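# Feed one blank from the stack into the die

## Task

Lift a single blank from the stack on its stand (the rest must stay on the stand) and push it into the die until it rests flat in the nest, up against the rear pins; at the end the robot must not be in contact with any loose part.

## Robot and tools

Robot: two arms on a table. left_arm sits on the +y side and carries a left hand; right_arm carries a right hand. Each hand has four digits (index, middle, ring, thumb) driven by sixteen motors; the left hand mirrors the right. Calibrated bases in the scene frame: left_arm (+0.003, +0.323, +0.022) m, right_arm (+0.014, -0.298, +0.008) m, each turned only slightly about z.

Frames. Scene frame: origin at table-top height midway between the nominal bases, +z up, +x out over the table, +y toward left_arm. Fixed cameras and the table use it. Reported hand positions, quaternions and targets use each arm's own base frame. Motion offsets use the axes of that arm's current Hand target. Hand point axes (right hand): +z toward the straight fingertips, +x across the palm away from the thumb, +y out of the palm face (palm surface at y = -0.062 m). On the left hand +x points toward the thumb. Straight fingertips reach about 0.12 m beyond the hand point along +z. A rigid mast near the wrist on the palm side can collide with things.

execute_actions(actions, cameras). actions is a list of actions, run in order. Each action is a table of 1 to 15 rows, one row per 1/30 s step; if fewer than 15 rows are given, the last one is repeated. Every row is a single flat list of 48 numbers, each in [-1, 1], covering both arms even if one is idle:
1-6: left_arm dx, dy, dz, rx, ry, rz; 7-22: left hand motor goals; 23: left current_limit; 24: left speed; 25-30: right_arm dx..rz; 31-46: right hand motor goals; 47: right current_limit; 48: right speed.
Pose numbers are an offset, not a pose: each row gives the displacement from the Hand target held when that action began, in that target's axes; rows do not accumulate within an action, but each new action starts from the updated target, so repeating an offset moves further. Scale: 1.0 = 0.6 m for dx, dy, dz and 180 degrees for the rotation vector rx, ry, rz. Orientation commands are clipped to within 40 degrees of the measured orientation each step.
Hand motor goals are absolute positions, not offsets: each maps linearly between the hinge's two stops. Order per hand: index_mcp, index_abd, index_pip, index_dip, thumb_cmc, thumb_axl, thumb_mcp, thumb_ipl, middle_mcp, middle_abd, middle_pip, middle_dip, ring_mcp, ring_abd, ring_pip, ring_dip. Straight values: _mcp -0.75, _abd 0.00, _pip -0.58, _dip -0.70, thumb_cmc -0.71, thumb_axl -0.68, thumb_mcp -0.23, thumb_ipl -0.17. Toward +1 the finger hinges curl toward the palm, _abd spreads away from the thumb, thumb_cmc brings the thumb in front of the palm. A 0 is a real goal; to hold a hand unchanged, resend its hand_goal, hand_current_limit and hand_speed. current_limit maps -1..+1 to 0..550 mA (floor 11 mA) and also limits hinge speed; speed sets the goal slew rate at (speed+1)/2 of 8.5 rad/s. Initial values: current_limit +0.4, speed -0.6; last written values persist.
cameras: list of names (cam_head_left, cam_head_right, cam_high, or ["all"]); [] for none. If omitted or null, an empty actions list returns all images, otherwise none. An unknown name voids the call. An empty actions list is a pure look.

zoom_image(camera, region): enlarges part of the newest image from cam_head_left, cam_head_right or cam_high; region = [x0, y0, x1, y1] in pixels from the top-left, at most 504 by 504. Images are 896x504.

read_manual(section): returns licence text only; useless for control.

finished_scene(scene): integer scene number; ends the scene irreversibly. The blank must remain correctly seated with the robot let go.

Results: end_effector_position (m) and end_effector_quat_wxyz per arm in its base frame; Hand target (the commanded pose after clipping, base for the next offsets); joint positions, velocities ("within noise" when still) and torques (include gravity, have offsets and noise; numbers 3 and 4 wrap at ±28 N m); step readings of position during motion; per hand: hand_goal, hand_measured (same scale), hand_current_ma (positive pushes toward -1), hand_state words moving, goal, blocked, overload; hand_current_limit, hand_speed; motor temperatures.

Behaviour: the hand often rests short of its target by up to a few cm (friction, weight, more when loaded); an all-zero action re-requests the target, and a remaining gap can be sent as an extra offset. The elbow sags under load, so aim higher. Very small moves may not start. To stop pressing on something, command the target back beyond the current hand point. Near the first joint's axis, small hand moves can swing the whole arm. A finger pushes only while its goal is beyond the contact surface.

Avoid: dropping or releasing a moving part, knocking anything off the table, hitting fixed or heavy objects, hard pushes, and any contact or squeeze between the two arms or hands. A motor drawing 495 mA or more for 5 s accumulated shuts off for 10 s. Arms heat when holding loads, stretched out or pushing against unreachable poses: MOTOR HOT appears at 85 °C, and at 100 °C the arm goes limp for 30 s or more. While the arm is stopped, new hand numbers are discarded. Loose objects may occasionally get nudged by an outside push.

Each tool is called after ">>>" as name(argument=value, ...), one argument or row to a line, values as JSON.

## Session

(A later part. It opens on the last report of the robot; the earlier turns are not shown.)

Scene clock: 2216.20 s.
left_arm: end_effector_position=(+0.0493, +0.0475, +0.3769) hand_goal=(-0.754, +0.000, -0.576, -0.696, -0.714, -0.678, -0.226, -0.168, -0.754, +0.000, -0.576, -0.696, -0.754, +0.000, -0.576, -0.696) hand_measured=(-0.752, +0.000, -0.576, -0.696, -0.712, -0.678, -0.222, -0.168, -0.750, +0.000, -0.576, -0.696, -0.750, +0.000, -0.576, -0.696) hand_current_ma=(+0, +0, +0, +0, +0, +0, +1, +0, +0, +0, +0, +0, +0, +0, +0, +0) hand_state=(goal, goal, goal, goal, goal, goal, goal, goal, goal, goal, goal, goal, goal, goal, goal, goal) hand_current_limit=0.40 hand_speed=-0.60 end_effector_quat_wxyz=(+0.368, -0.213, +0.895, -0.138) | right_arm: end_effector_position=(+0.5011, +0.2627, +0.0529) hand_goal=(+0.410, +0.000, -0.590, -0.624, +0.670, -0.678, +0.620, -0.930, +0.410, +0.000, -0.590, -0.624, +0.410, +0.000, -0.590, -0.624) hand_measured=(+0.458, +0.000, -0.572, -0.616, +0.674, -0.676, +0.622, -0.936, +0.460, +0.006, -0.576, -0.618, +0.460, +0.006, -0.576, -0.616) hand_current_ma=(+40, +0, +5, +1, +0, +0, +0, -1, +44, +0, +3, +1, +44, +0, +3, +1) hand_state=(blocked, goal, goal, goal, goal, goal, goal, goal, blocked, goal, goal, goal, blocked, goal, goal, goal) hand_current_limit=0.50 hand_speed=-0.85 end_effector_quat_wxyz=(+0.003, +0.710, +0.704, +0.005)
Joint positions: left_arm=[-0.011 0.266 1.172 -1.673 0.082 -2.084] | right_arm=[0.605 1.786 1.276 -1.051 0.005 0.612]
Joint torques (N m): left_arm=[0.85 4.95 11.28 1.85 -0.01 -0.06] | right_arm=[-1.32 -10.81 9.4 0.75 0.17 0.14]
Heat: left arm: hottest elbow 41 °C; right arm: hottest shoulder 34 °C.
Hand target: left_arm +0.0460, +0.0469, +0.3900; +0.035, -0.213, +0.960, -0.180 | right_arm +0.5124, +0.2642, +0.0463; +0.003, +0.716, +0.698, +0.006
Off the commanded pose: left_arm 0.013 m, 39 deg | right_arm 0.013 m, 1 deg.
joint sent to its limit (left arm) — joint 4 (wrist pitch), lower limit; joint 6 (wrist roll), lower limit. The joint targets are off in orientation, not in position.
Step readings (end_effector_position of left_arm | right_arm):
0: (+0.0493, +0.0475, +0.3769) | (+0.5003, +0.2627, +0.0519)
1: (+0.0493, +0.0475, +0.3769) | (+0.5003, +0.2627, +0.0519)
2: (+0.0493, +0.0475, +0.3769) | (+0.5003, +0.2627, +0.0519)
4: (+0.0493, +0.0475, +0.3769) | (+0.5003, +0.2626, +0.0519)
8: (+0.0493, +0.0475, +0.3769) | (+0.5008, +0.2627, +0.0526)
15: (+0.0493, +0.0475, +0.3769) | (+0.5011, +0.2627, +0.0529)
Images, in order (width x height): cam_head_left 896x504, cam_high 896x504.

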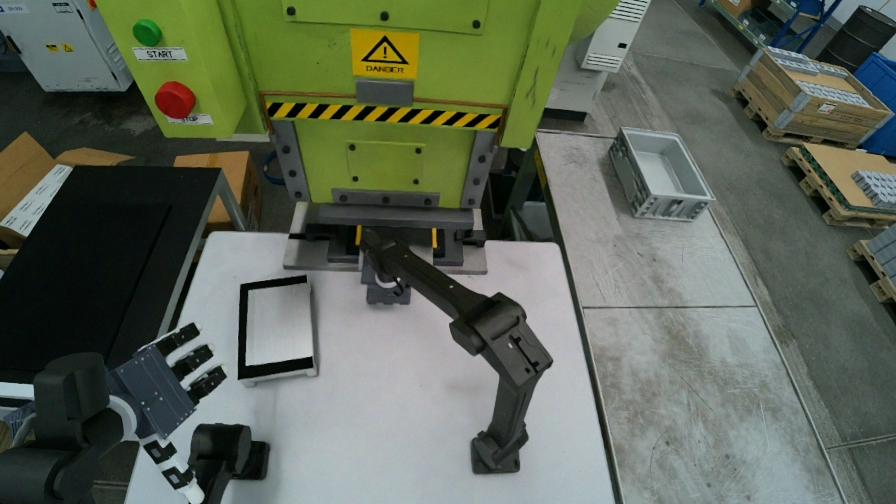

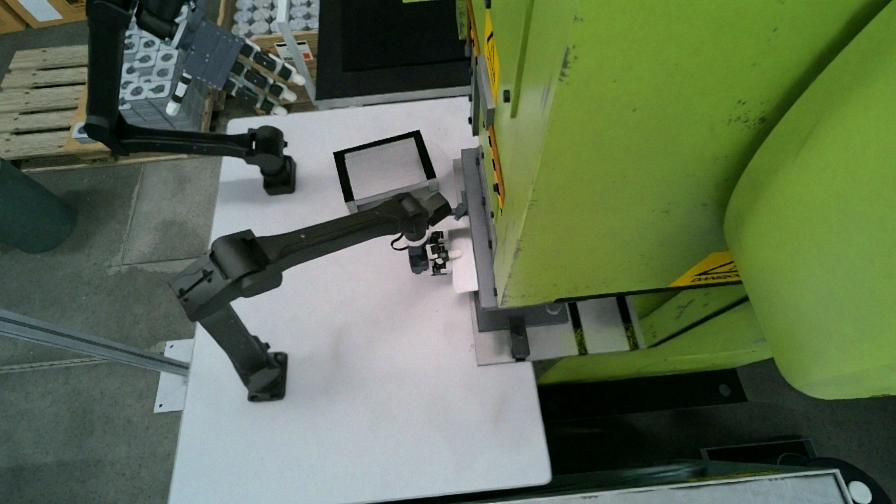

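>>> execute_actions(
  actions=[
    [[0,0,0,0,0,0,-0.754,0,-0.576,-0.696,-0.714,-0.678,-0.226,-0.168,-0.754,0,-0.576,-0.696,-0.754,0,-0.576,-0.696,0.4,-0.6,0,-0.01,-0.012,0,0,0,0.468,0,-0.59,-0.65,0.671,-0.677,0.3,-0.93,0.468,0,-0.59,-0.65,0.468,0,-0.59,-0.65,0.5,-0.7]],
    [[0,0,0,0,0,0,-0.754,0,-0.576,-0.696,-0.714,-0.678,-0.226,-0.168,-0.754,0,-0.576,-0.696,-0.754,0,-0.576,-0.696,0.4,-0.6,0,-0.04,-0.003,0,0,0,0.468,0,-0.59,-0.65,0.671,-0.677,0.3,-0.93,0.468,0,-0.59,-0.65,0.468,0,-0.59,-0.65,0.5,-0.7]],
  ],
  cameras=["cam_head_left","cam_high"],
)

>>> zoom_image(
  camera="cam_high",
  region=[400, 200, 500, 320],
)

>>> zoom_image(
  camera="cam_head_left",
  region=[345, 215, 445, 285],
)

Scene clock: 2240.73 s.
left_arm: end_effector_position=(+0.0493, +0.0475, +0.3769) hand_goal=(-0.754, +0.000, -0.576, -0.696, -0.714, -0.678, -0.226, -0.168, -0.754, +0.000, -0.576, -0.696, -0.754, +0.000, -0.576, -0.696) hand_measured=(-0.752, +0.000, -0.576, -0.696, -0.712, -0.678, -0.222, -0.168, -0.750, +0.000, -0.576, -0.696, -0.750, +0.000, -0.576, -0.696) hand_current_ma=(+0, +0, +0, +0, +0, +0, +1, +0, +0, +0, +0, +0, +0, +0, +0, +0) hand_state=(goal, goal, goal, goal, goal, goal, goal, goal, goal, goal, goal, goal, goal, goal, goal, goal) hand_current_limit=0.40 hand_speed=-0.60 end_effector_quat_wxyz=(+0.368, -0.213, +0.895, -0.138) | right_arm: end_effector_position=(+0.4840, +0.2626, +0.0481) hand_goal=(+0.468, +0.000, -0.590, -0.650, +0.670, -0.678, +0.300, -0.930, +0.468, +0.000, -0.590, -0.650, +0.468, +0.000, -0.590, -0.650) hand_measured=(+0.460, +0.002, -0.590, -0.648, +0.672, -0.676, +0.308, -0.930, +0.460, +0.004, -0.590, -0.648, +0.460, +0.004, -0.590, -0.648) hand_current_ma=(-1, +0, +0, +0, +0, +0, +2, +0, -1, +0, +0, +0, -1, +0, +0, +0) hand_state=(goal, goal, goal, goal, goal, goal, goal, goal, goal, goal, goal, goal, goal, goal, goal, goal) hand_current_limit=0.50 hand_speed=-0.70 end_effector_quat_wxyz=(+0.002, +0.715, +0.699, -0.002)
Joint positions: left_arm=[-0.011 0.266 1.172 -1.673 0.082 -2.084] | right_arm=[0.626 1.77 1.241 -1.046 0.005 0.649]
Joint torques (N m): left_arm=[0.79 4.95 11.29 1.84 -0.01 -0.07] | right_arm=[-0.21 -13.92 6.68 0.61 0.19 0.09]
Heat: left arm: hottest elbow 41 °C; right arm: hottest elbow 35 °C.
Hand target: left_arm +0.0460, +0.0469, +0.3900; +0.035, -0.213, +0.960, -0.180 | right_arm +0.4823, +0.2650, +0.0549; +0.003, +0.716, +0.698, +0.006
Off the commanded pose: left_arm 0.013 m, 39 deg | right_arm 0.007 m, 1 deg.
joint sent to its limit (left arm) — joint 4 (wrist pitch), lower limit; joint 6 (wrist roll), lower limit. The joint targets are off in orientation, not in position.
Step readings (end_effector_position of left_arm | right_arm):
0: (+0.0493, +0.0475, +0.3769) | (+0.5011, +0.2627, +0.0529)
1: (+0.0493, +0.0475, +0.3769) | (+0.5011, +0.2627, +0.0529)
2: (+0.0493, +0.0475, +0.3769) | (+0.5011, +0.2627, +0.0529)
4: (+0.0493, +0.0475, +0.3769) | (+0.5011, +0.2627, +0.0529)
8: (+0.0493, +0.0475, +0.3769) | (+0.5011, +0.2627, +0.0529)
15: (+0.0493, +0.0475, +0.3769) | (+0.5011, +0.2627, +0.0529)
16: (+0.0493, +0.0475, +0.3769) | (+0.5011, +0.2627, +0.0529)
17: (+0.0493, +0.0475, +0.3769) | (+0.5009, +0.2628, +0.0529)
19: (+0.0493, +0.0475, +0.3769) | (+0.4997, +0.2641, +0.0532)
23: (+0.0493, +0.0475, +0.3769) | (+0.4922, +0.2629, +0.0528)
30: (+0.0493, +0.0475, +0.3769) | (+0.4842, +0.2626, +0.0481)
Images, in order (width x height): cam_head_left 896x504, cam_high 896x504.

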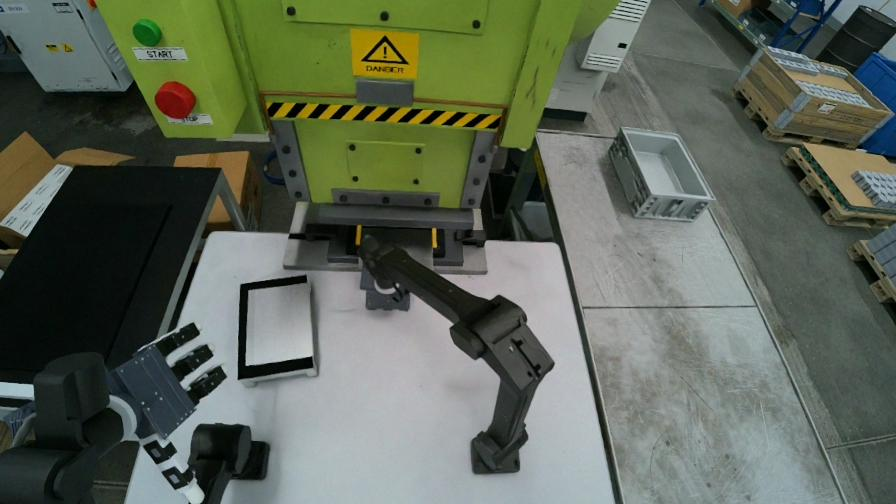

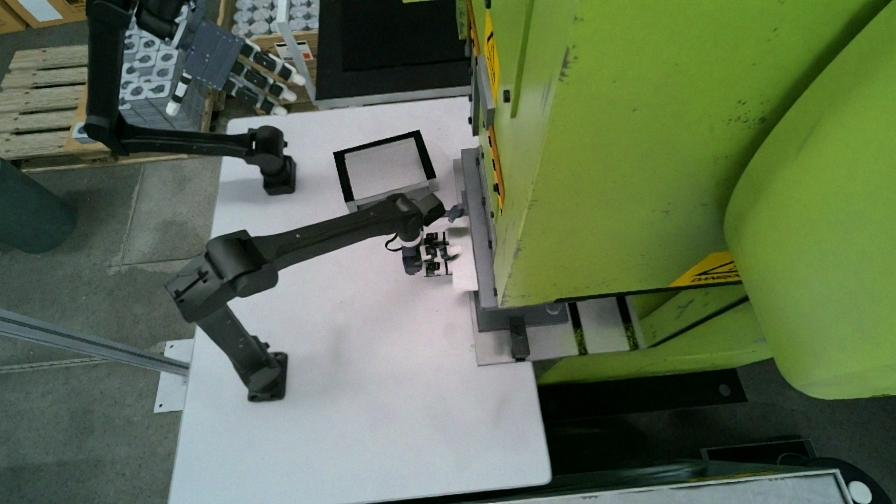

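Scaled by 4.200.

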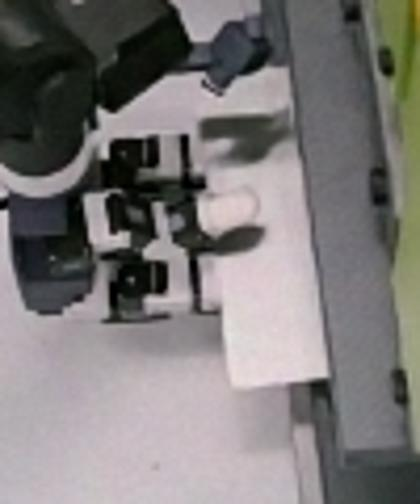

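Scaled by 5.040.

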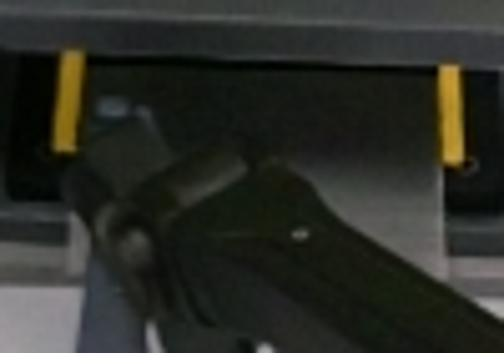

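>>> execute_actions(
  actions=[
    [[0,0,0,0,0,0,-0.754,0,-0.576,-0.696,-0.714,-0.678,-0.226,-0.168,-0.754,0,-0.576,-0.696,-0.754,0,-0.576,-0.696,0.4,-0.6,0,-0.05,-0.002,0,0,0,0.468,0,-0.59,-0.65,0.671,-0.677,0.3,-0.93,0.468,0,-0.59,-0.65,0.468,0,-0.59,-0.65,0.5,-0.7]],
  ],
  cameras=["cam_head_left","cam_high"],
)

>>> zoom_image(
  camera="cam_high",
  region=[400, 200, 500, 320],
)

>>> zoom_image(
  camera="cam_head_left",
  region=[345, 215, 445, 285],
)

Scene clock: 2254.63 s.
left_arm: end_effector_position=(+0.0493, +0.0475, +0.3769) hand_goal=(-0.754, +0.000, -0.576, -0.696, -0.714, -0.678, -0.226, -0.168, -0.754, +0.000, -0.576, -0.696, -0.754, +0.000, -0.576, -0.696) hand_measured=(-0.752, +0.000, -0.576, -0.696, -0.712, -0.678, -0.222, -0.168, -0.750, +0.000, -0.576, -0.696, -0.750, +0.000, -0.576, -0.696) hand_current_ma=(+0, +0, +0, +0, +0, +0, +1, +0, +0, +0, +0, +0, +0, +0, +0, +0) hand_state=(goal, goal, goal, goal, goal, goal, goal, goal, goal, goal, goal, goal, goal, goal, goal, goal) hand_current_limit=0.40 hand_speed=-0.60 end_effector_quat_wxyz=(+0.368, -0.213, +0.895, -0.138) | right_arm: end_effector_position=(+0.4521, +0.2643, +0.0482) hand_goal=(+0.468, +0.000, -0.590, -0.650, +0.670, -0.678, +0.300, -0.930, +0.468, +0.000, -0.590, -0.650, +0.468, +0.000, -0.590, -0.650) hand_measured=(+0.460, +0.002, -0.590, -0.648, +0.672, -0.676, +0.308, -0.930, +0.460, +0.002, -0.590, -0.648, +0.460, +0.002, -0.590, -0.648) hand_current_ma=(-1, +0, +0, +0, +0, +0, +2, +0, -1, +0, +0, +0, -1, +0, +0, +0) hand_state=(goal, goal, goal, goal, goal, goal, goal, goal, goal, goal, goal, goal, goal, goal, goal, goal) hand_current_limit=0.50 hand_speed=-0.70 end_effector_quat_wxyz=(+0.002, +0.714, +0.700, -0.006)
Joint positions: left_arm=[-0.011 0.266 1.172 -1.673 0.082 -2.084] | right_arm=[0.668 1.718 1.169 -1.034 0.005 0.689]
Joint torques (N m): left_arm=[0.85 4.95 11.28 1.84 0 -0.07] | right_arm=[-0.44 -13.33 6.46 0.84 0.25 0.12]
Heat: left arm: hottest elbow 41 °C; right arm: hottest shoulder 34 °C.
Hand target: left_arm +0.0460, +0.0469, +0.3900; +0.035, -0.213, +0.960, -0.180 | right_arm +0.4522, +0.2657, +0.0558; +0.003, +0.716, +0.698, +0.006
Off the commanded pose: left_arm 0.013 m, 39 deg | right_arm 0.008 m, 1 deg.
joint sent to its limit (left arm) — joint 4 (wrist pitch), lower limit; joint 6 (wrist roll), lower limit. The joint targets are off in orientation, not in position.
Step readings (end_effector_position of left_arm | right_arm):
0: (+0.0493, +0.0475, +0.3769) | (+0.4840, +0.2625, +0.0481)
1: (+0.0493, +0.0475, +0.3769) | (+0.4837, +0.2623, +0.0478)
2: (+0.0493, +0.0475, +0.3769) | (+0.4823, +0.2624, +0.0476)
4: (+0.0493, +0.0475, +0.3769) | (+0.4756, +0.2601, +0.0458)
8: (+0.0493, +0.0475, +0.3769) | (+0.4574, +0.2586, +0.0440)
15: (+0.0493, +0.0475, +0.3769) | (+0.4522, +0.2646, +0.0480)
Images, in order (width x height): cam_head_left 896x504, cam_high 896x504.

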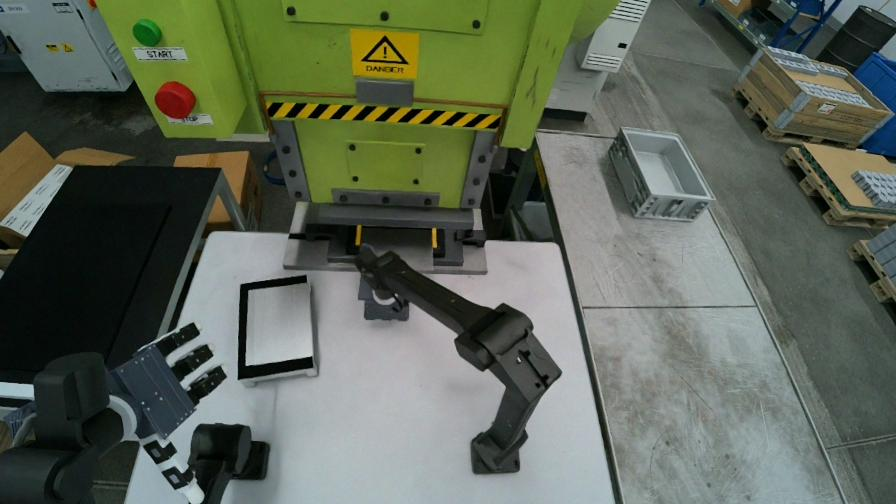

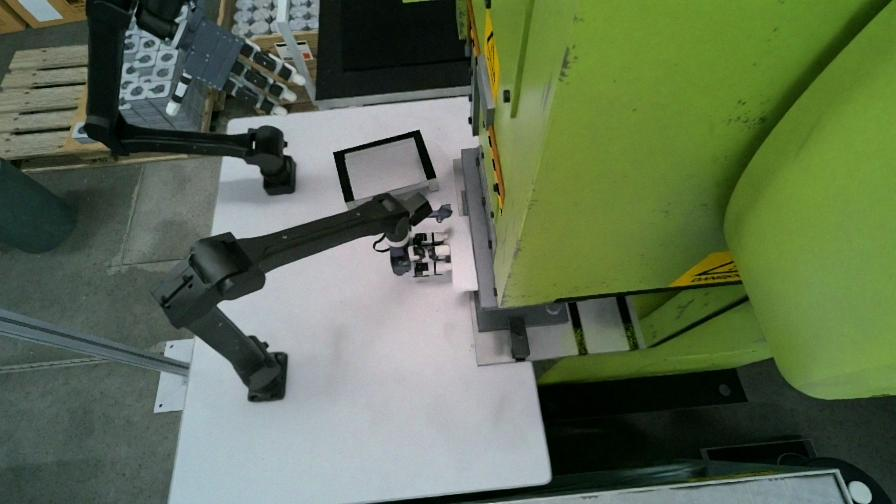

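Scaled by 4.200.

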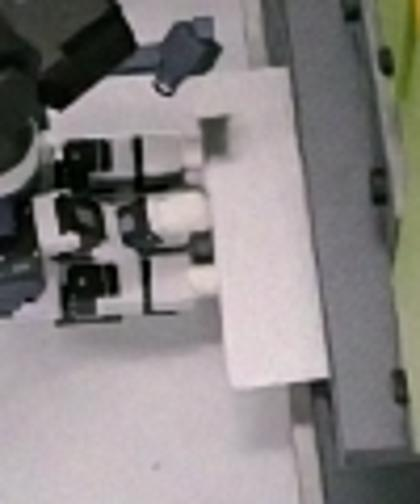

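Scaled by 5.040.

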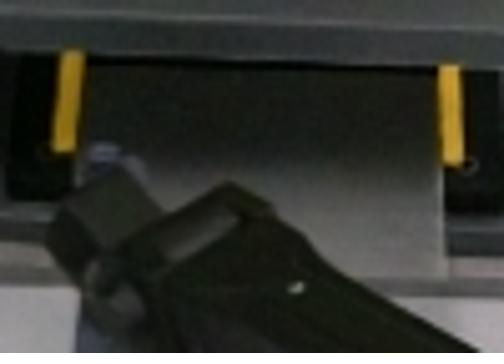

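>>> execute_actions(
  actions=[
    [[0,0,0,0,0,0,-0.754,0,-0.576,-0.696,-0.714,-0.678,-0.226,-0.168,-0.754,0,-0.576,-0.696,-0.754,0,-0.576,-0.696,0.4,-0.6,0,-0.075,-0.002,0,0,0,0.468,0,-0.59,-0.65,0.671,-0.677,0,-0.93,0.468,0,-0.59,-0.65,0.468,0,-0.59,-0.65,0.4,-0.7]],
    [[0,0,0,0,0,0,-0.754,0,-0.576,-0.696,-0.714,-0.678,-0.226,-0.168,-0.754,0,-0.576,-0.696,-0.754,0,-0.576,-0.696,0.4,-0.6,0,-0.015,-0.06,-0.07,0,0,0.3,0,-0.577,-0.696,0.671,-0.677,-0.5,-0.93,0.3,0,-0.577,-0.696,0.3,0,-0.577,-0.696,0.4,-0.6]],
    [[0,0,0,0,0,0,-0.754,0,-0.576,-0.696,-0.714,-0.678,-0.226,-0.168,-0.754,0,-0.576,-0.696,-0.754,0,-0.576,-0.696,0.4,-0.6,0,-0.01,-0.04,-0.07,0,0,0.137,0,-0.577,-0.696,0.671,-0.677,-0.6,-0.6,0.137,0,-0.577,-0.696,0.137,0,-0.577,-0.696,0.4,-0.6]],
  ],
  cameras=["all"],
)

>>> zoom_image(
  camera="cam_high",
  region=[380, 180, 500, 320],
)

>>> zoom_image(
  camera="cam_head_left",
  region=[345, 215, 445, 285],
)

Scene clock: 2293.87 s.
left_arm: end_effector_position=(+0.0493, +0.0475, +0.3769) hand_goal=(-0.754, +0.000, -0.576, -0.696, -0.714, -0.678, -0.226, -0.168, -0.754, +0.000, -0.576, -0.696, -0.754, +0.000, -0.576, -0.696) hand_measured=(-0.752, +0.000, -0.576, -0.696, -0.712, -0.678, -0.222, -0.168, -0.750, +0.000, -0.576, -0.696, -0.750, +0.000, -0.576, -0.696) hand_current_ma=(+0, +0, +0, +0, +0, +0, +1, +0, +0, +0, +0, +0, +0, +0, +0, +0) hand_state=(goal, goal, goal, goal, goal, goal, goal, goal, goal, goal, goal, goal, goal, goal, goal, goal) hand_current_limit=0.40 hand_speed=-0.60 end_effector_quat_wxyz=(+0.368, -0.213, +0.895, -0.138) | right_arm: end_effector_position=(+0.3880, +0.2673, +0.1102) hand_goal=(+0.136, +0.000, -0.578, -0.696, +0.670, -0.678, -0.600, -0.600, +0.136, +0.000, -0.578, -0.696, +0.136, +0.000, -0.578, -0.696) hand_measured=(+0.128, +0.002, -0.586, -0.694, +0.672, -0.676, -0.596, -0.602, +0.128, +0.002, -0.584, -0.694, +0.128, +0.002, -0.584, -0.694) hand_current_ma=(-1, +0, -1, +0, +0, +0, +1, +0, -1, +0, -1, +0, -1, +0, -1, +0) hand_state=(goal, goal, goal, goal, goal, goal, goal, goal, goal, goal, goal, goal, goal, goal, goal, goal) hand_current_limit=0.40 hand_speed=-0.60 end_effector_quat_wxyz=(+0.160, +0.697, +0.684, +0.147)
Joint positions: left_arm=[-0.011 0.266 1.172 -1.673 0.082 -2.084] | right_arm=[0.893 1.445 0.856 -0.713 0.351 0.864]
Joint torques (N m): left_arm=[0.79 4.95 11.28 1.81 -0.01 -0.07] | right_arm=[-0.44 -9.52 6.48 1.44 0.76 0.12]
Heat: left arm: hottest elbow 41 °C; right arm: hottest shoulder 34 °C.
Hand target: left_arm +0.0460, +0.0469, +0.3900; +0.035, -0.213, +0.960, -0.180 | right_arm +0.3865, +0.2670, +0.1142; +0.159, +0.698, +0.680, +0.158
Off the commanded pose: left_arm 0.013 m, 39 deg | right_arm 0.004 m, 1 deg.
joint sent to its limit (left arm) — joint 4 (wrist pitch), lower limit; joint 6 (wrist roll), lower limit. The joint targets are off in orientation, not in position.
Step readings (end_effector_position of left_arm | right_arm):
0: (+0.0493, +0.0475, +0.3769) | (+0.4521, +0.2642, +0.0482)
1: (+0.0493, +0.0475, +0.3769) | (+0.4519, +0.2640, +0.0480)
2: (+0.0493, +0.0475, +0.3769) | (+0.4500, +0.2641, +0.0474)
4: (+0.0493, +0.0475, +0.3769) | (+0.4414, +0.2609, +0.0458)
8: (+0.0493, +0.0475, +0.3769) | (+0.4151, +0.2595, +0.0446)
15: (+0.0493, +0.0475, +0.3769) | (+0.4070, +0.2672, +0.0504)
16: (+0.0493, +0.0475, +0.3769) | (+0.4074, +0.2667, +0.0508)
17: (+0.0493, +0.0475, +0.3769) | (+0.4097, +0.2646, +0.0527)
19: (+0.0493, +0.0475, +0.3769) | (+0.4104, +0.2591, +0.0590)
23: (+0.0493, +0.0475, +0.3769) | (+0.3994, +0.2586, +0.0763)
30: (+0.0493, +0.0475, +0.3769) | (+0.3994, +0.2685, +0.0928)
31: (+0.0493, +0.0475, +0.3769) | (+0.3997, +0.2676, +0.0927)
32: (+0.0493, +0.0475, +0.3769) | (+0.4016, +0.2653, +0.0947)
34: (+0.0493, +0.0475, +0.3769) | (+0.4017, +0.2600, +0.0988)
38: (+0.0493, +0.0475, +0.3769) | (+0.3885, +0.2594, +0.1025)
45: (+0.0493, +0.0475, +0.3769) | (+0.3873, +0.2672, +0.1096)

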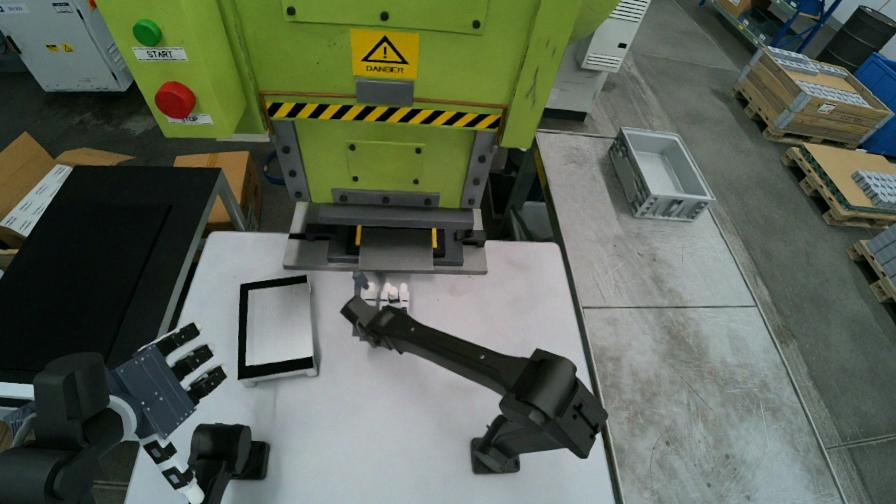

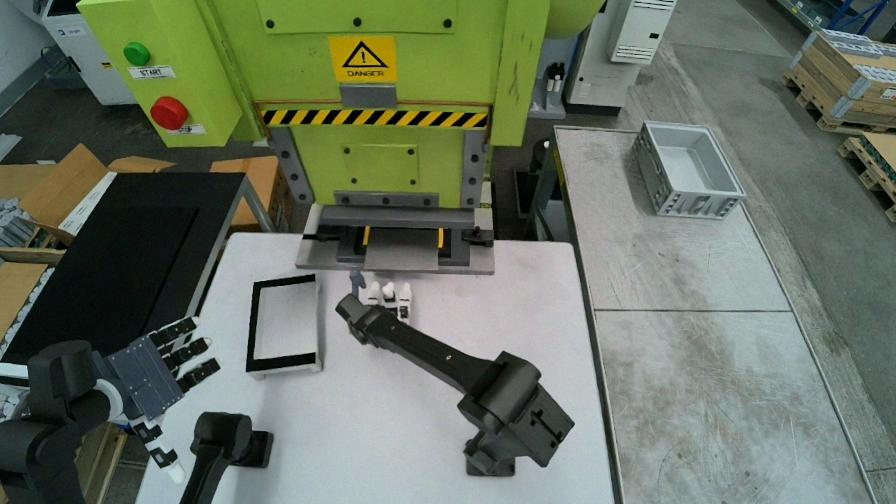

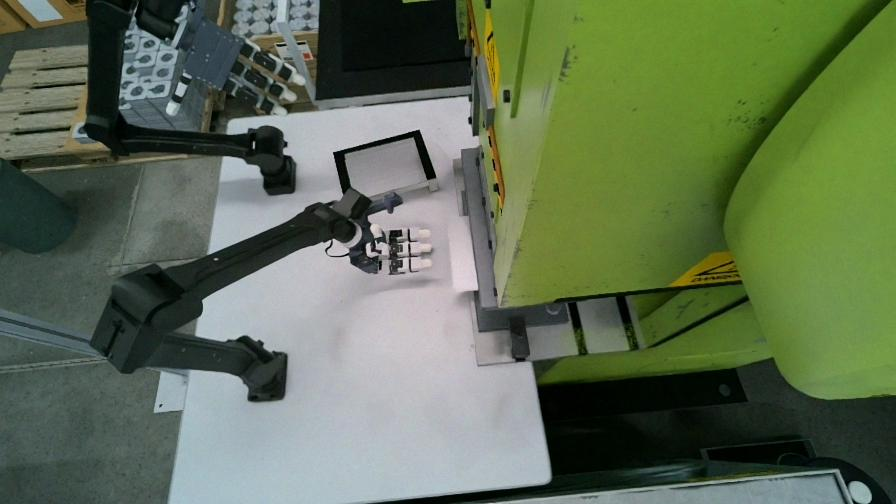

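Scaled by 3.600.

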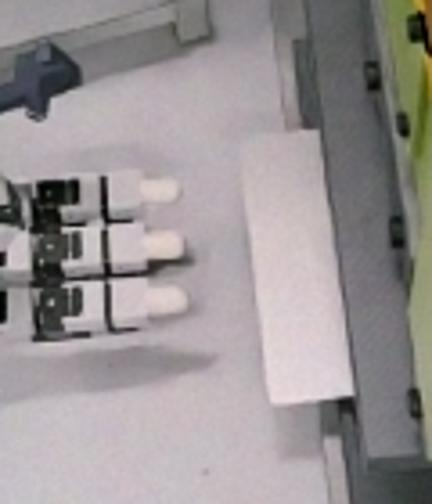

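Scaled by 5.040.

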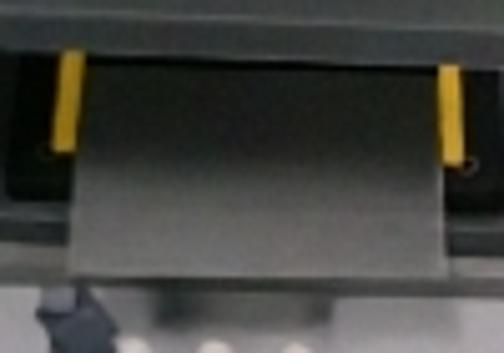

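>>> execute_actions(
  actions=[
    [[0,0,0,0,0,0,-0.754,0,-0.576,-0.696,-0.714,-0.678,-0.226,-0.168,-0.754,0,-0.576,-0.696,-0.754,0,-0.576,-0.696,0.4,-0.6,0,0.0637,0.0409,0,0.0038,-0.0081,0.137,0,-0.577,-0.696,0.671,-0.677,-0.6,-0.6,0.137,0,-0.577,-0.696,0.137,0,-0.577,-0.696,0.4,-0.6]],
  ],
  cameras=["all"],
)

>>> zoom_image(
  camera="cam_high",
  region=[400, 200, 500, 320],
)

>>> zoom_image(
  camera="cam_head_left",
  region=[345, 225, 445, 305],
)

Scene clock: 2326.57 s.
left_arm: end_effector_position=(+0.0493, +0.0475, +0.3769) hand_goal=(-0.754, +0.000, -0.576, -0.696, -0.714, -0.678, -0.226, -0.168, -0.754, +0.000, -0.576, -0.696, -0.754, +0.000, -0.576, -0.696) hand_measured=(-0.752, +0.000, -0.576, -0.696, -0.712, -0.678, -0.222, -0.168, -0.750, +0.000, -0.576, -0.696, -0.750, +0.000, -0.576, -0.696) hand_current_ma=(+0, +0, +0, +0, +0, +0, +1, +0, +0, +0, +0, +0, +0, +0, +0, +0) hand_state=(goal, goal, goal, goal, goal, goal, goal, goal, goal, goal, goal, goal, goal, goal, goal, goal) hand_current_limit=0.40 hand_speed=-0.60 end_effector_quat_wxyz=(+0.368, -0.213, +0.895, -0.138) | right_arm: end_effector_position=(+0.4178, +0.2504, +0.0977) hand_goal=(+0.136, +0.000, -0.578, -0.696, +0.670, -0.678, -0.600, -0.600, +0.136, +0.000, -0.578, -0.696, +0.136, +0.000, -0.578, -0.696) hand_measured=(+0.128, +0.002, -0.586, -0.694, +0.672, -0.676, -0.596, -0.602, +0.128, +0.002, -0.584, -0.694, +0.128, +0.002, -0.584, -0.694) hand_current_ma=(-1, +0, -1, +0, +0, +0, +1, +0, -1, +0, -1, +0, -1, +0, -1, +0) hand_state=(goal, goal, goal, goal, goal, goal, goal, goal, goal, goal, goal, goal, goal, goal, goal, goal) hand_current_limit=0.40 hand_speed=-0.60 end_effector_quat_wxyz=(+0.158, +0.692, +0.691, +0.141)
Joint positions: left_arm=[-0.011 0.266 1.172 -1.673 0.082 -2.084] | right_arm=[0.802 1.479 0.856 -0.66 0.319 0.756]
Joint torques (N m): left_arm=[0.97 4.89 11.29 1.83 0 -0.06] | right_arm=[-0.62 -7.71 10.4 1.58 0.53 -0.04]
Heat: left arm: hottest elbow 41 °C; right arm: hottest shoulder 33 °C.
Hand target: left_arm +0.0460, +0.0469, +0.3900; +0.035, -0.213, +0.960, -0.180 | right_arm +0.4315, +0.2659, +0.1089; +0.157, +0.689, +0.690, +0.160
Off the commanded pose: left_arm 0.013 m, 39 deg | right_arm 0.024 m, 2 deg.
joint sent to its limit (left arm) — joint 4 (wrist pitch), lower limit; joint 6 (wrist roll), lower limit. The joint targets are off in orientation, not in position.
Step readings (end_effector_position of left_arm | right_arm):
0: (+0.0493, +0.0475, +0.3769) | (+0.3879, +0.2673, +0.1102)
1: (+0.0493, +0.0475, +0.3769) | (+0.3880, +0.2673, +0.1103)
2: (+0.0493, +0.0475, +0.3769) | (+0.3892, +0.2676, +0.1103)
4: (+0.0493, +0.0475, +0.3769) | (+0.3940, +0.2676, +0.1099)
8: (+0.0493, +0.0475, +0.3769) | (+0.4104, +0.2552, +0.1069)
15: (+0.0493, +0.0475, +0.3769) | (+0.4174, +0.2491, +0.0975)

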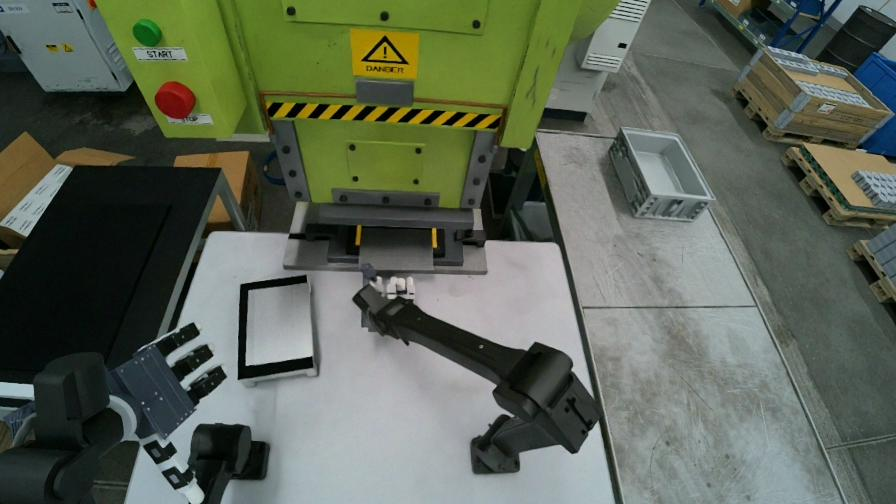

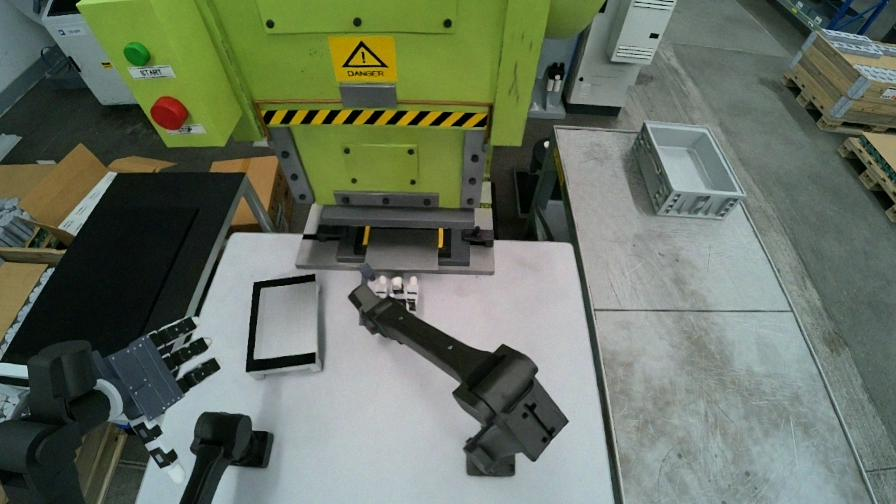

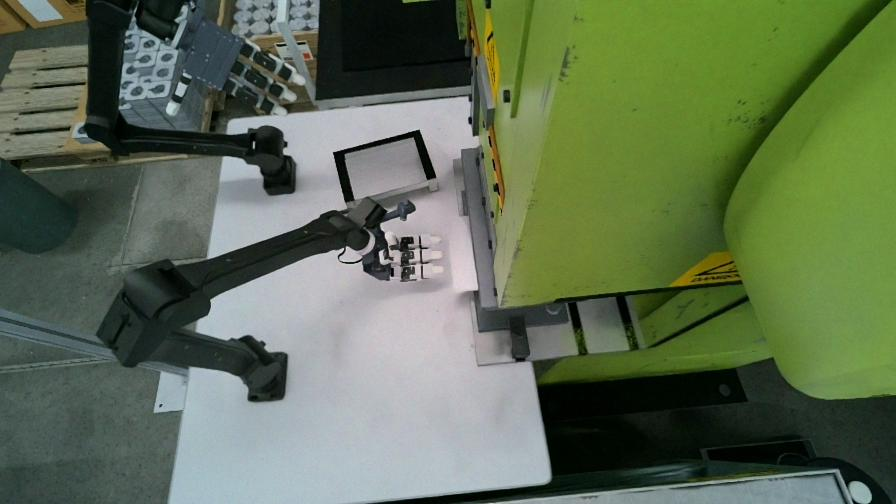

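Scaled by 4.200.

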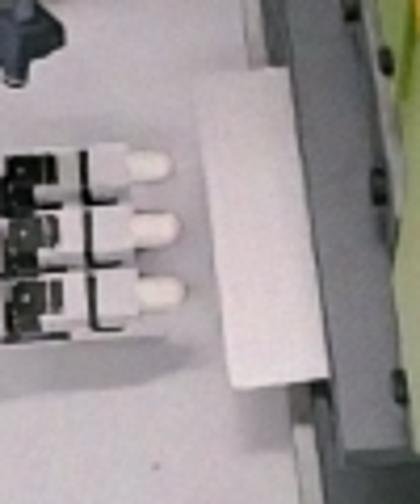

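Scaled by 5.040.

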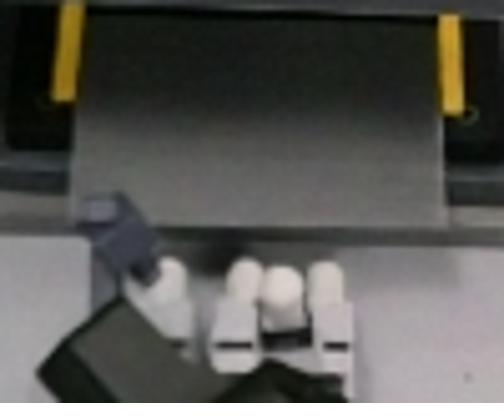

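>>> execute_actions(
  actions=[
    [[0,0,0,0,0,0,-0.754,0,-0.576,-0.696,-0.714,-0.678,-0.226,-0.168,-0.754,0,-0.576,-0.696,-0.754,0,-0.576,-0.696,0.4,-0.6,-0.01,0.03,-0.006,0,0,0,0.137,0,-0.577,-0.696,0.671,-0.677,-0.6,-0.6,0.137,0,-0.577,-0.696,0.137,0,-0.577,-0.696,0.4,-0.6]],
  ],
  cameras=["cam_head_left","cam_high"],
)

>>> zoom_image(
  camera="cam_high",
  region=[400, 200, 500, 320],
)

>>> zoom_image(
  camera="cam_head_left",
  region=[345, 225, 445, 305],
)

Scene clock: 2341.40 s.
left_arm: end_effector_position=(+0.0493, +0.0475, +0.3769) hand_goal=(-0.754, +0.000, -0.576, -0.696, -0.714, -0.678, -0.226, -0.168, -0.754, +0.000, -0.576, -0.696, -0.754, +0.000, -0.576, -0.696) hand_measured=(-0.752, +0.000, -0.576, -0.696, -0.712, -0.678, -0.222, -0.168, -0.750, +0.000, -0.576, -0.696, -0.750, +0.000, -0.576, -0.696) hand_current_ma=(+0, +0, +0, +0, +0, +0, +1, +0, +0, +0, +0, +0, +0, +0, +0, +0) hand_state=(goal, goal, goal, goal, goal, goal, goal, goal, goal, goal, goal, goal, goal, goal, goal, goal) hand_current_limit=0.40 hand_speed=-0.60 end_effector_quat_wxyz=(+0.368, -0.213, +0.895, -0.138) | right_arm: end_effector_position=(+0.4324, +0.2494, +0.1071) hand_goal=(+0.136, +0.000, -0.578, -0.696, +0.670, -0.678, -0.600, -0.600, +0.136, +0.000, -0.578, -0.696, +0.136, +0.000, -0.578, -0.696) hand_measured=(+0.128, +0.002, -0.586, -0.694, +0.672, -0.676, -0.596, -0.602, +0.128, +0.002, -0.584, -0.694, +0.128, +0.002, -0.584, -0.694) hand_current_ma=(-1, +0, -1, +0, +0, +0, +1, +0, -1, +0, -1, +0, -1, +0, -1, +0) hand_state=(goal, goal, goal, goal, goal, goal, goal, goal, goal, goal, goal, goal, goal, goal, goal, goal) hand_current_limit=0.40 hand_speed=-0.60 end_effector_quat_wxyz=(+0.157, +0.690, +0.691, +0.148)
Joint positions: left_arm=[-0.011 0.266 1.172 -1.673 0.082 -2.084] | right_arm=[0.771 1.479 0.881 -0.66 0.307 0.72]
Joint torques (N m): left_arm=[0.79 5.01 11.25 1.84 0 -0.06] | right_arm=[-1.03 -8.18 10.92 0.79 0.49 -0.04]
Heat: left arm: hottest elbow 41 °C; right arm: hottest elbow 34 °C.
Hand target: left_arm +0.0460, +0.0469, +0.3900; +0.035, -0.213, +0.960, -0.180 | right_arm +0.4462, +0.2600, +0.1201; +0.157, +0.689, +0.689, +0.160
Off the commanded pose: left_arm 0.013 m, 39 deg | right_arm 0.022 m, 1 deg.
joint sent to its limit (left arm) — joint 4 (wrist pitch), lower limit; joint 6 (wrist roll), lower limit. The joint targets are off in orientation, not in position.
Step readings (end_effector_position of left_arm | right_arm):
0: (+0.0493, +0.0475, +0.3769) | (+0.4178, +0.2504, +0.0977)
1: (+0.0493, +0.0475, +0.3769) | (+0.4178, +0.2504, +0.0977)
2: (+0.0493, +0.0475, +0.3769) | (+0.4179, +0.2508, +0.0977)
4: (+0.0493, +0.0475, +0.3769) | (+0.4195, +0.2514, +0.0984)
8: (+0.0493, +0.0475, +0.3769) | (+0.4274, +0.2499, +0.1036)
15: (+0.0493, +0.0475, +0.3769) | (+0.4323, +0.2491, +0.1071)
Images, in order (width x height): cam_head_left 896x504, cam_high 896x504.

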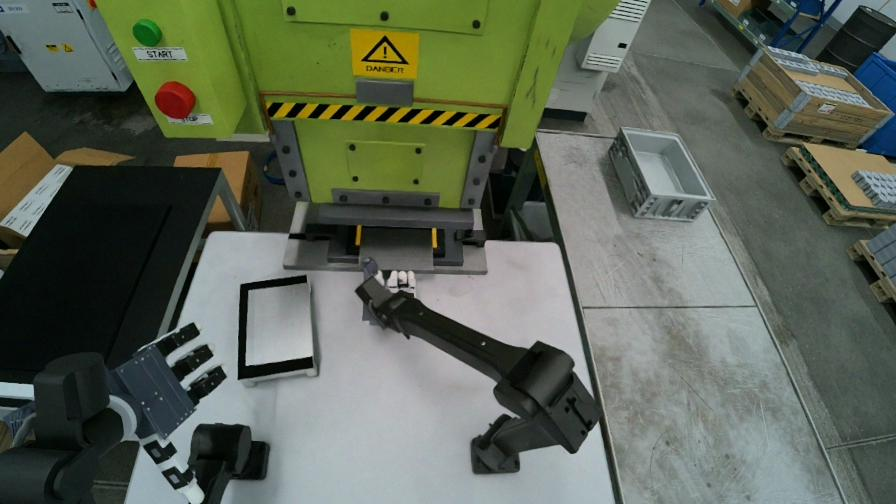

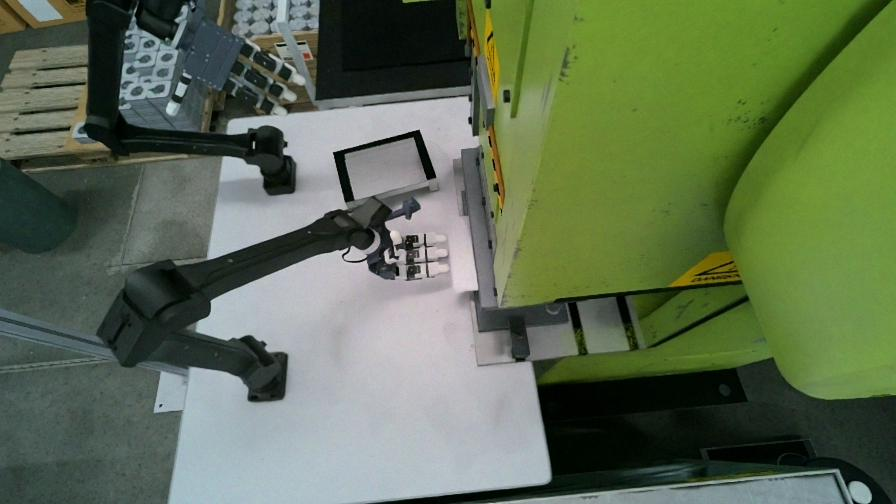

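Scaled by 4.200.

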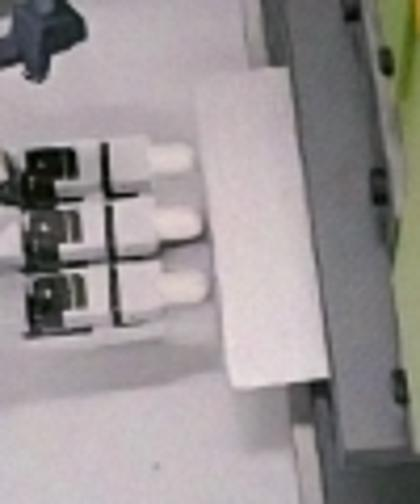

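Scaled by 5.040.

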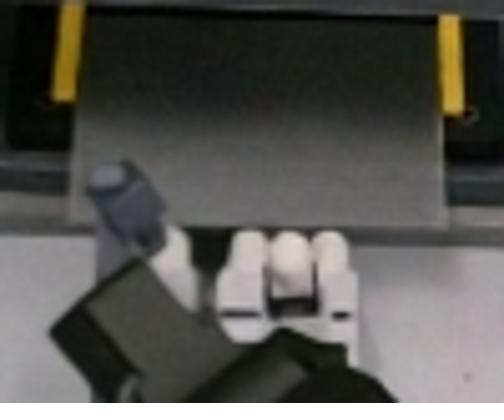

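>>> execute_actions(
  actions=[
    [[0,0,0,0,0,0,-0.754,0,-0.576,-0.696,-0.714,-0.678,-0.226,-0.168,-0.754,0,-0.576,-0.696,-0.754,0,-0.576,-0.696,0.4,-0.6,0,0.045,0.024,0,0,0,0.137,0,-0.577,-0.696,0.671,-0.677,-0.6,-0.6,0.137,0,-0.577,-0.696,0.137,0,-0.577,-0.696,0.4,-0.6]],
  ],
  cameras=["cam_head_left","cam_high"],
)

>>> zoom_image(
  camera="cam_high",
  region=[400, 200, 500, 320],
)

>>> zoom_image(
  camera="cam_head_left",
  region=[345, 225, 445, 305],
)

Scene clock: 2355.33 s.
left_arm: end_effector_position=(+0.0493, +0.0475, +0.3769) hand_goal=(-0.754, +0.000, -0.576, -0.696, -0.714, -0.678, -0.226, -0.168, -0.754, +0.000, -0.576, -0.696, -0.754, +0.000, -0.576, -0.696) hand_measured=(-0.752, +0.000, -0.576, -0.696, -0.712, -0.678, -0.222, -0.168, -0.750, +0.000, -0.576, -0.696, -0.750, +0.000, -0.576, -0.696) hand_current_ma=(+0, +0, +0, +0, +0, +0, +1, +0, +0, +0, +0, +0, +0, +0, +0, +0) hand_state=(goal, goal, goal, goal, goal, goal, goal, goal, goal, goal, goal, goal, goal, goal, goal, goal) hand_current_limit=0.40 hand_speed=-0.60 end_effector_quat_wxyz=(+0.368, -0.213, +0.895, -0.138) | right_arm: end_effector_position=(+0.4565, +0.2515, +0.1070) hand_goal=(+0.136, +0.000, -0.578, -0.696, +0.670, -0.678, -0.600, -0.600, +0.136, +0.000, -0.578, -0.696, +0.136, +0.000, -0.578, -0.696) hand_measured=(+0.128, +0.002, -0.580, -0.694, +0.672, -0.676, -0.596, -0.602, +0.128, +0.004, -0.578, -0.694, +0.128, +0.002, -0.580, -0.694) hand_current_ma=(-1, +0, +0, +0, +0, +0, +1, +0, -1, +0, +0, +0, -1, +0, +0, +0) hand_state=(goal, goal, goal, goal, goal, goal, goal, goal, goal, goal, goal, goal, goal, goal, goal, goal) hand_current_limit=0.40 hand_speed=-0.60 end_effector_quat_wxyz=(+0.154, +0.687, +0.695, +0.146)
Joint positions: left_arm=[-0.011 0.266 1.172 -1.673 0.082 -2.084] | right_arm=[0.731 1.521 0.931 -0.66 0.288 0.671]
Joint torques (N m): left_arm=[0.91 5.01 11.26 1.84 0 -0.07] | right_arm=[-1.73 -8 11.49 1.24 0.56 -0.05]
Heat: left arm: hottest elbow 41 °C; right arm: hottest elbow 34 °C.
Hand target: left_arm +0.0460, +0.0469, +0.3900; +0.035, -0.213, +0.960, -0.180 | right_arm +0.4768, +0.2600, +0.1187; +0.157, +0.689, +0.690, +0.160
Off the commanded pose: left_arm 0.013 m, 39 deg | right_arm 0.025 m, 2 deg.
joint sent to its limit (left arm) — joint 4 (wrist pitch), lower limit; joint 6 (wrist roll), lower limit. The joint targets are off in orientation, not in position.
Step readings (end_effector_position of left_arm | right_arm):
0: (+0.0493, +0.0475, +0.3769) | (+0.4324, +0.2494, +0.1071)
1: (+0.0493, +0.0475, +0.3769) | (+0.4325, +0.2496, +0.1072)
2: (+0.0493, +0.0475, +0.3769) | (+0.4335, +0.2494, +0.1071)
4: (+0.0493, +0.0475, +0.3769) | (+0.4385, +0.2509, +0.1074)
8: (+0.0493, +0.0475, +0.3769) | (+0.4514, +0.2511, +0.1072)
15: (+0.0493, +0.0475, +0.3769) | (+0.4564, +0.2513, +0.1072)
Images, in order (width x height): cam_head_left 896x504, cam_high 896x504.

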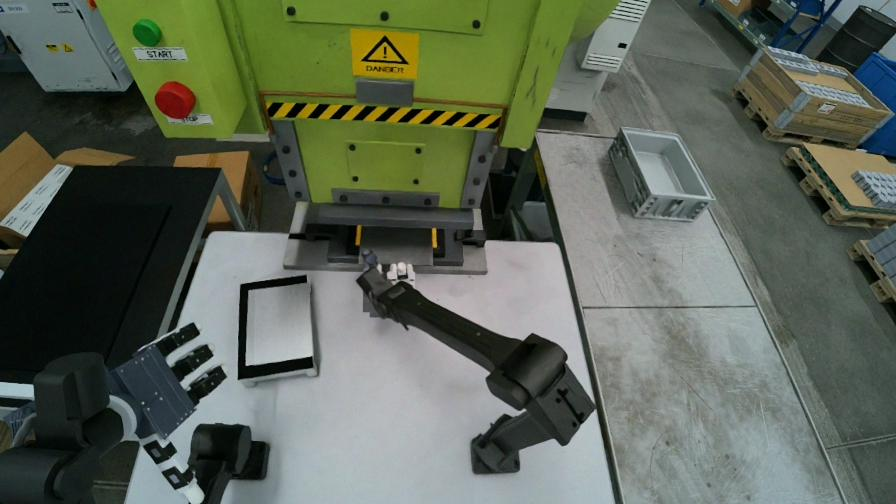

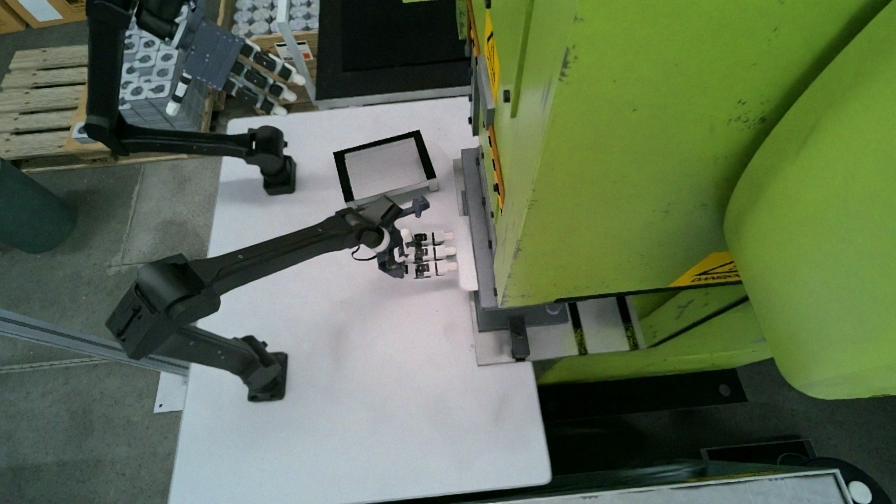

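Scaled by 4.200.

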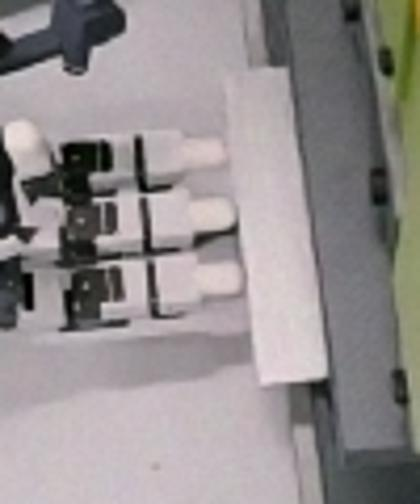

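Scaled by 5.040.

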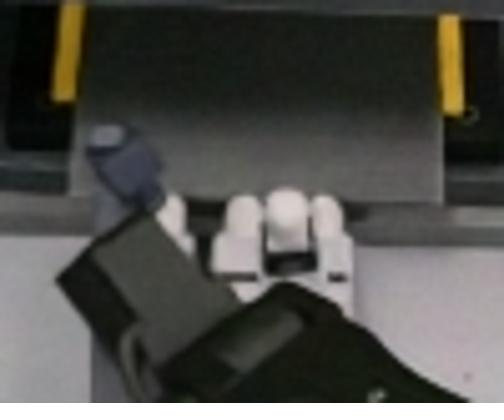

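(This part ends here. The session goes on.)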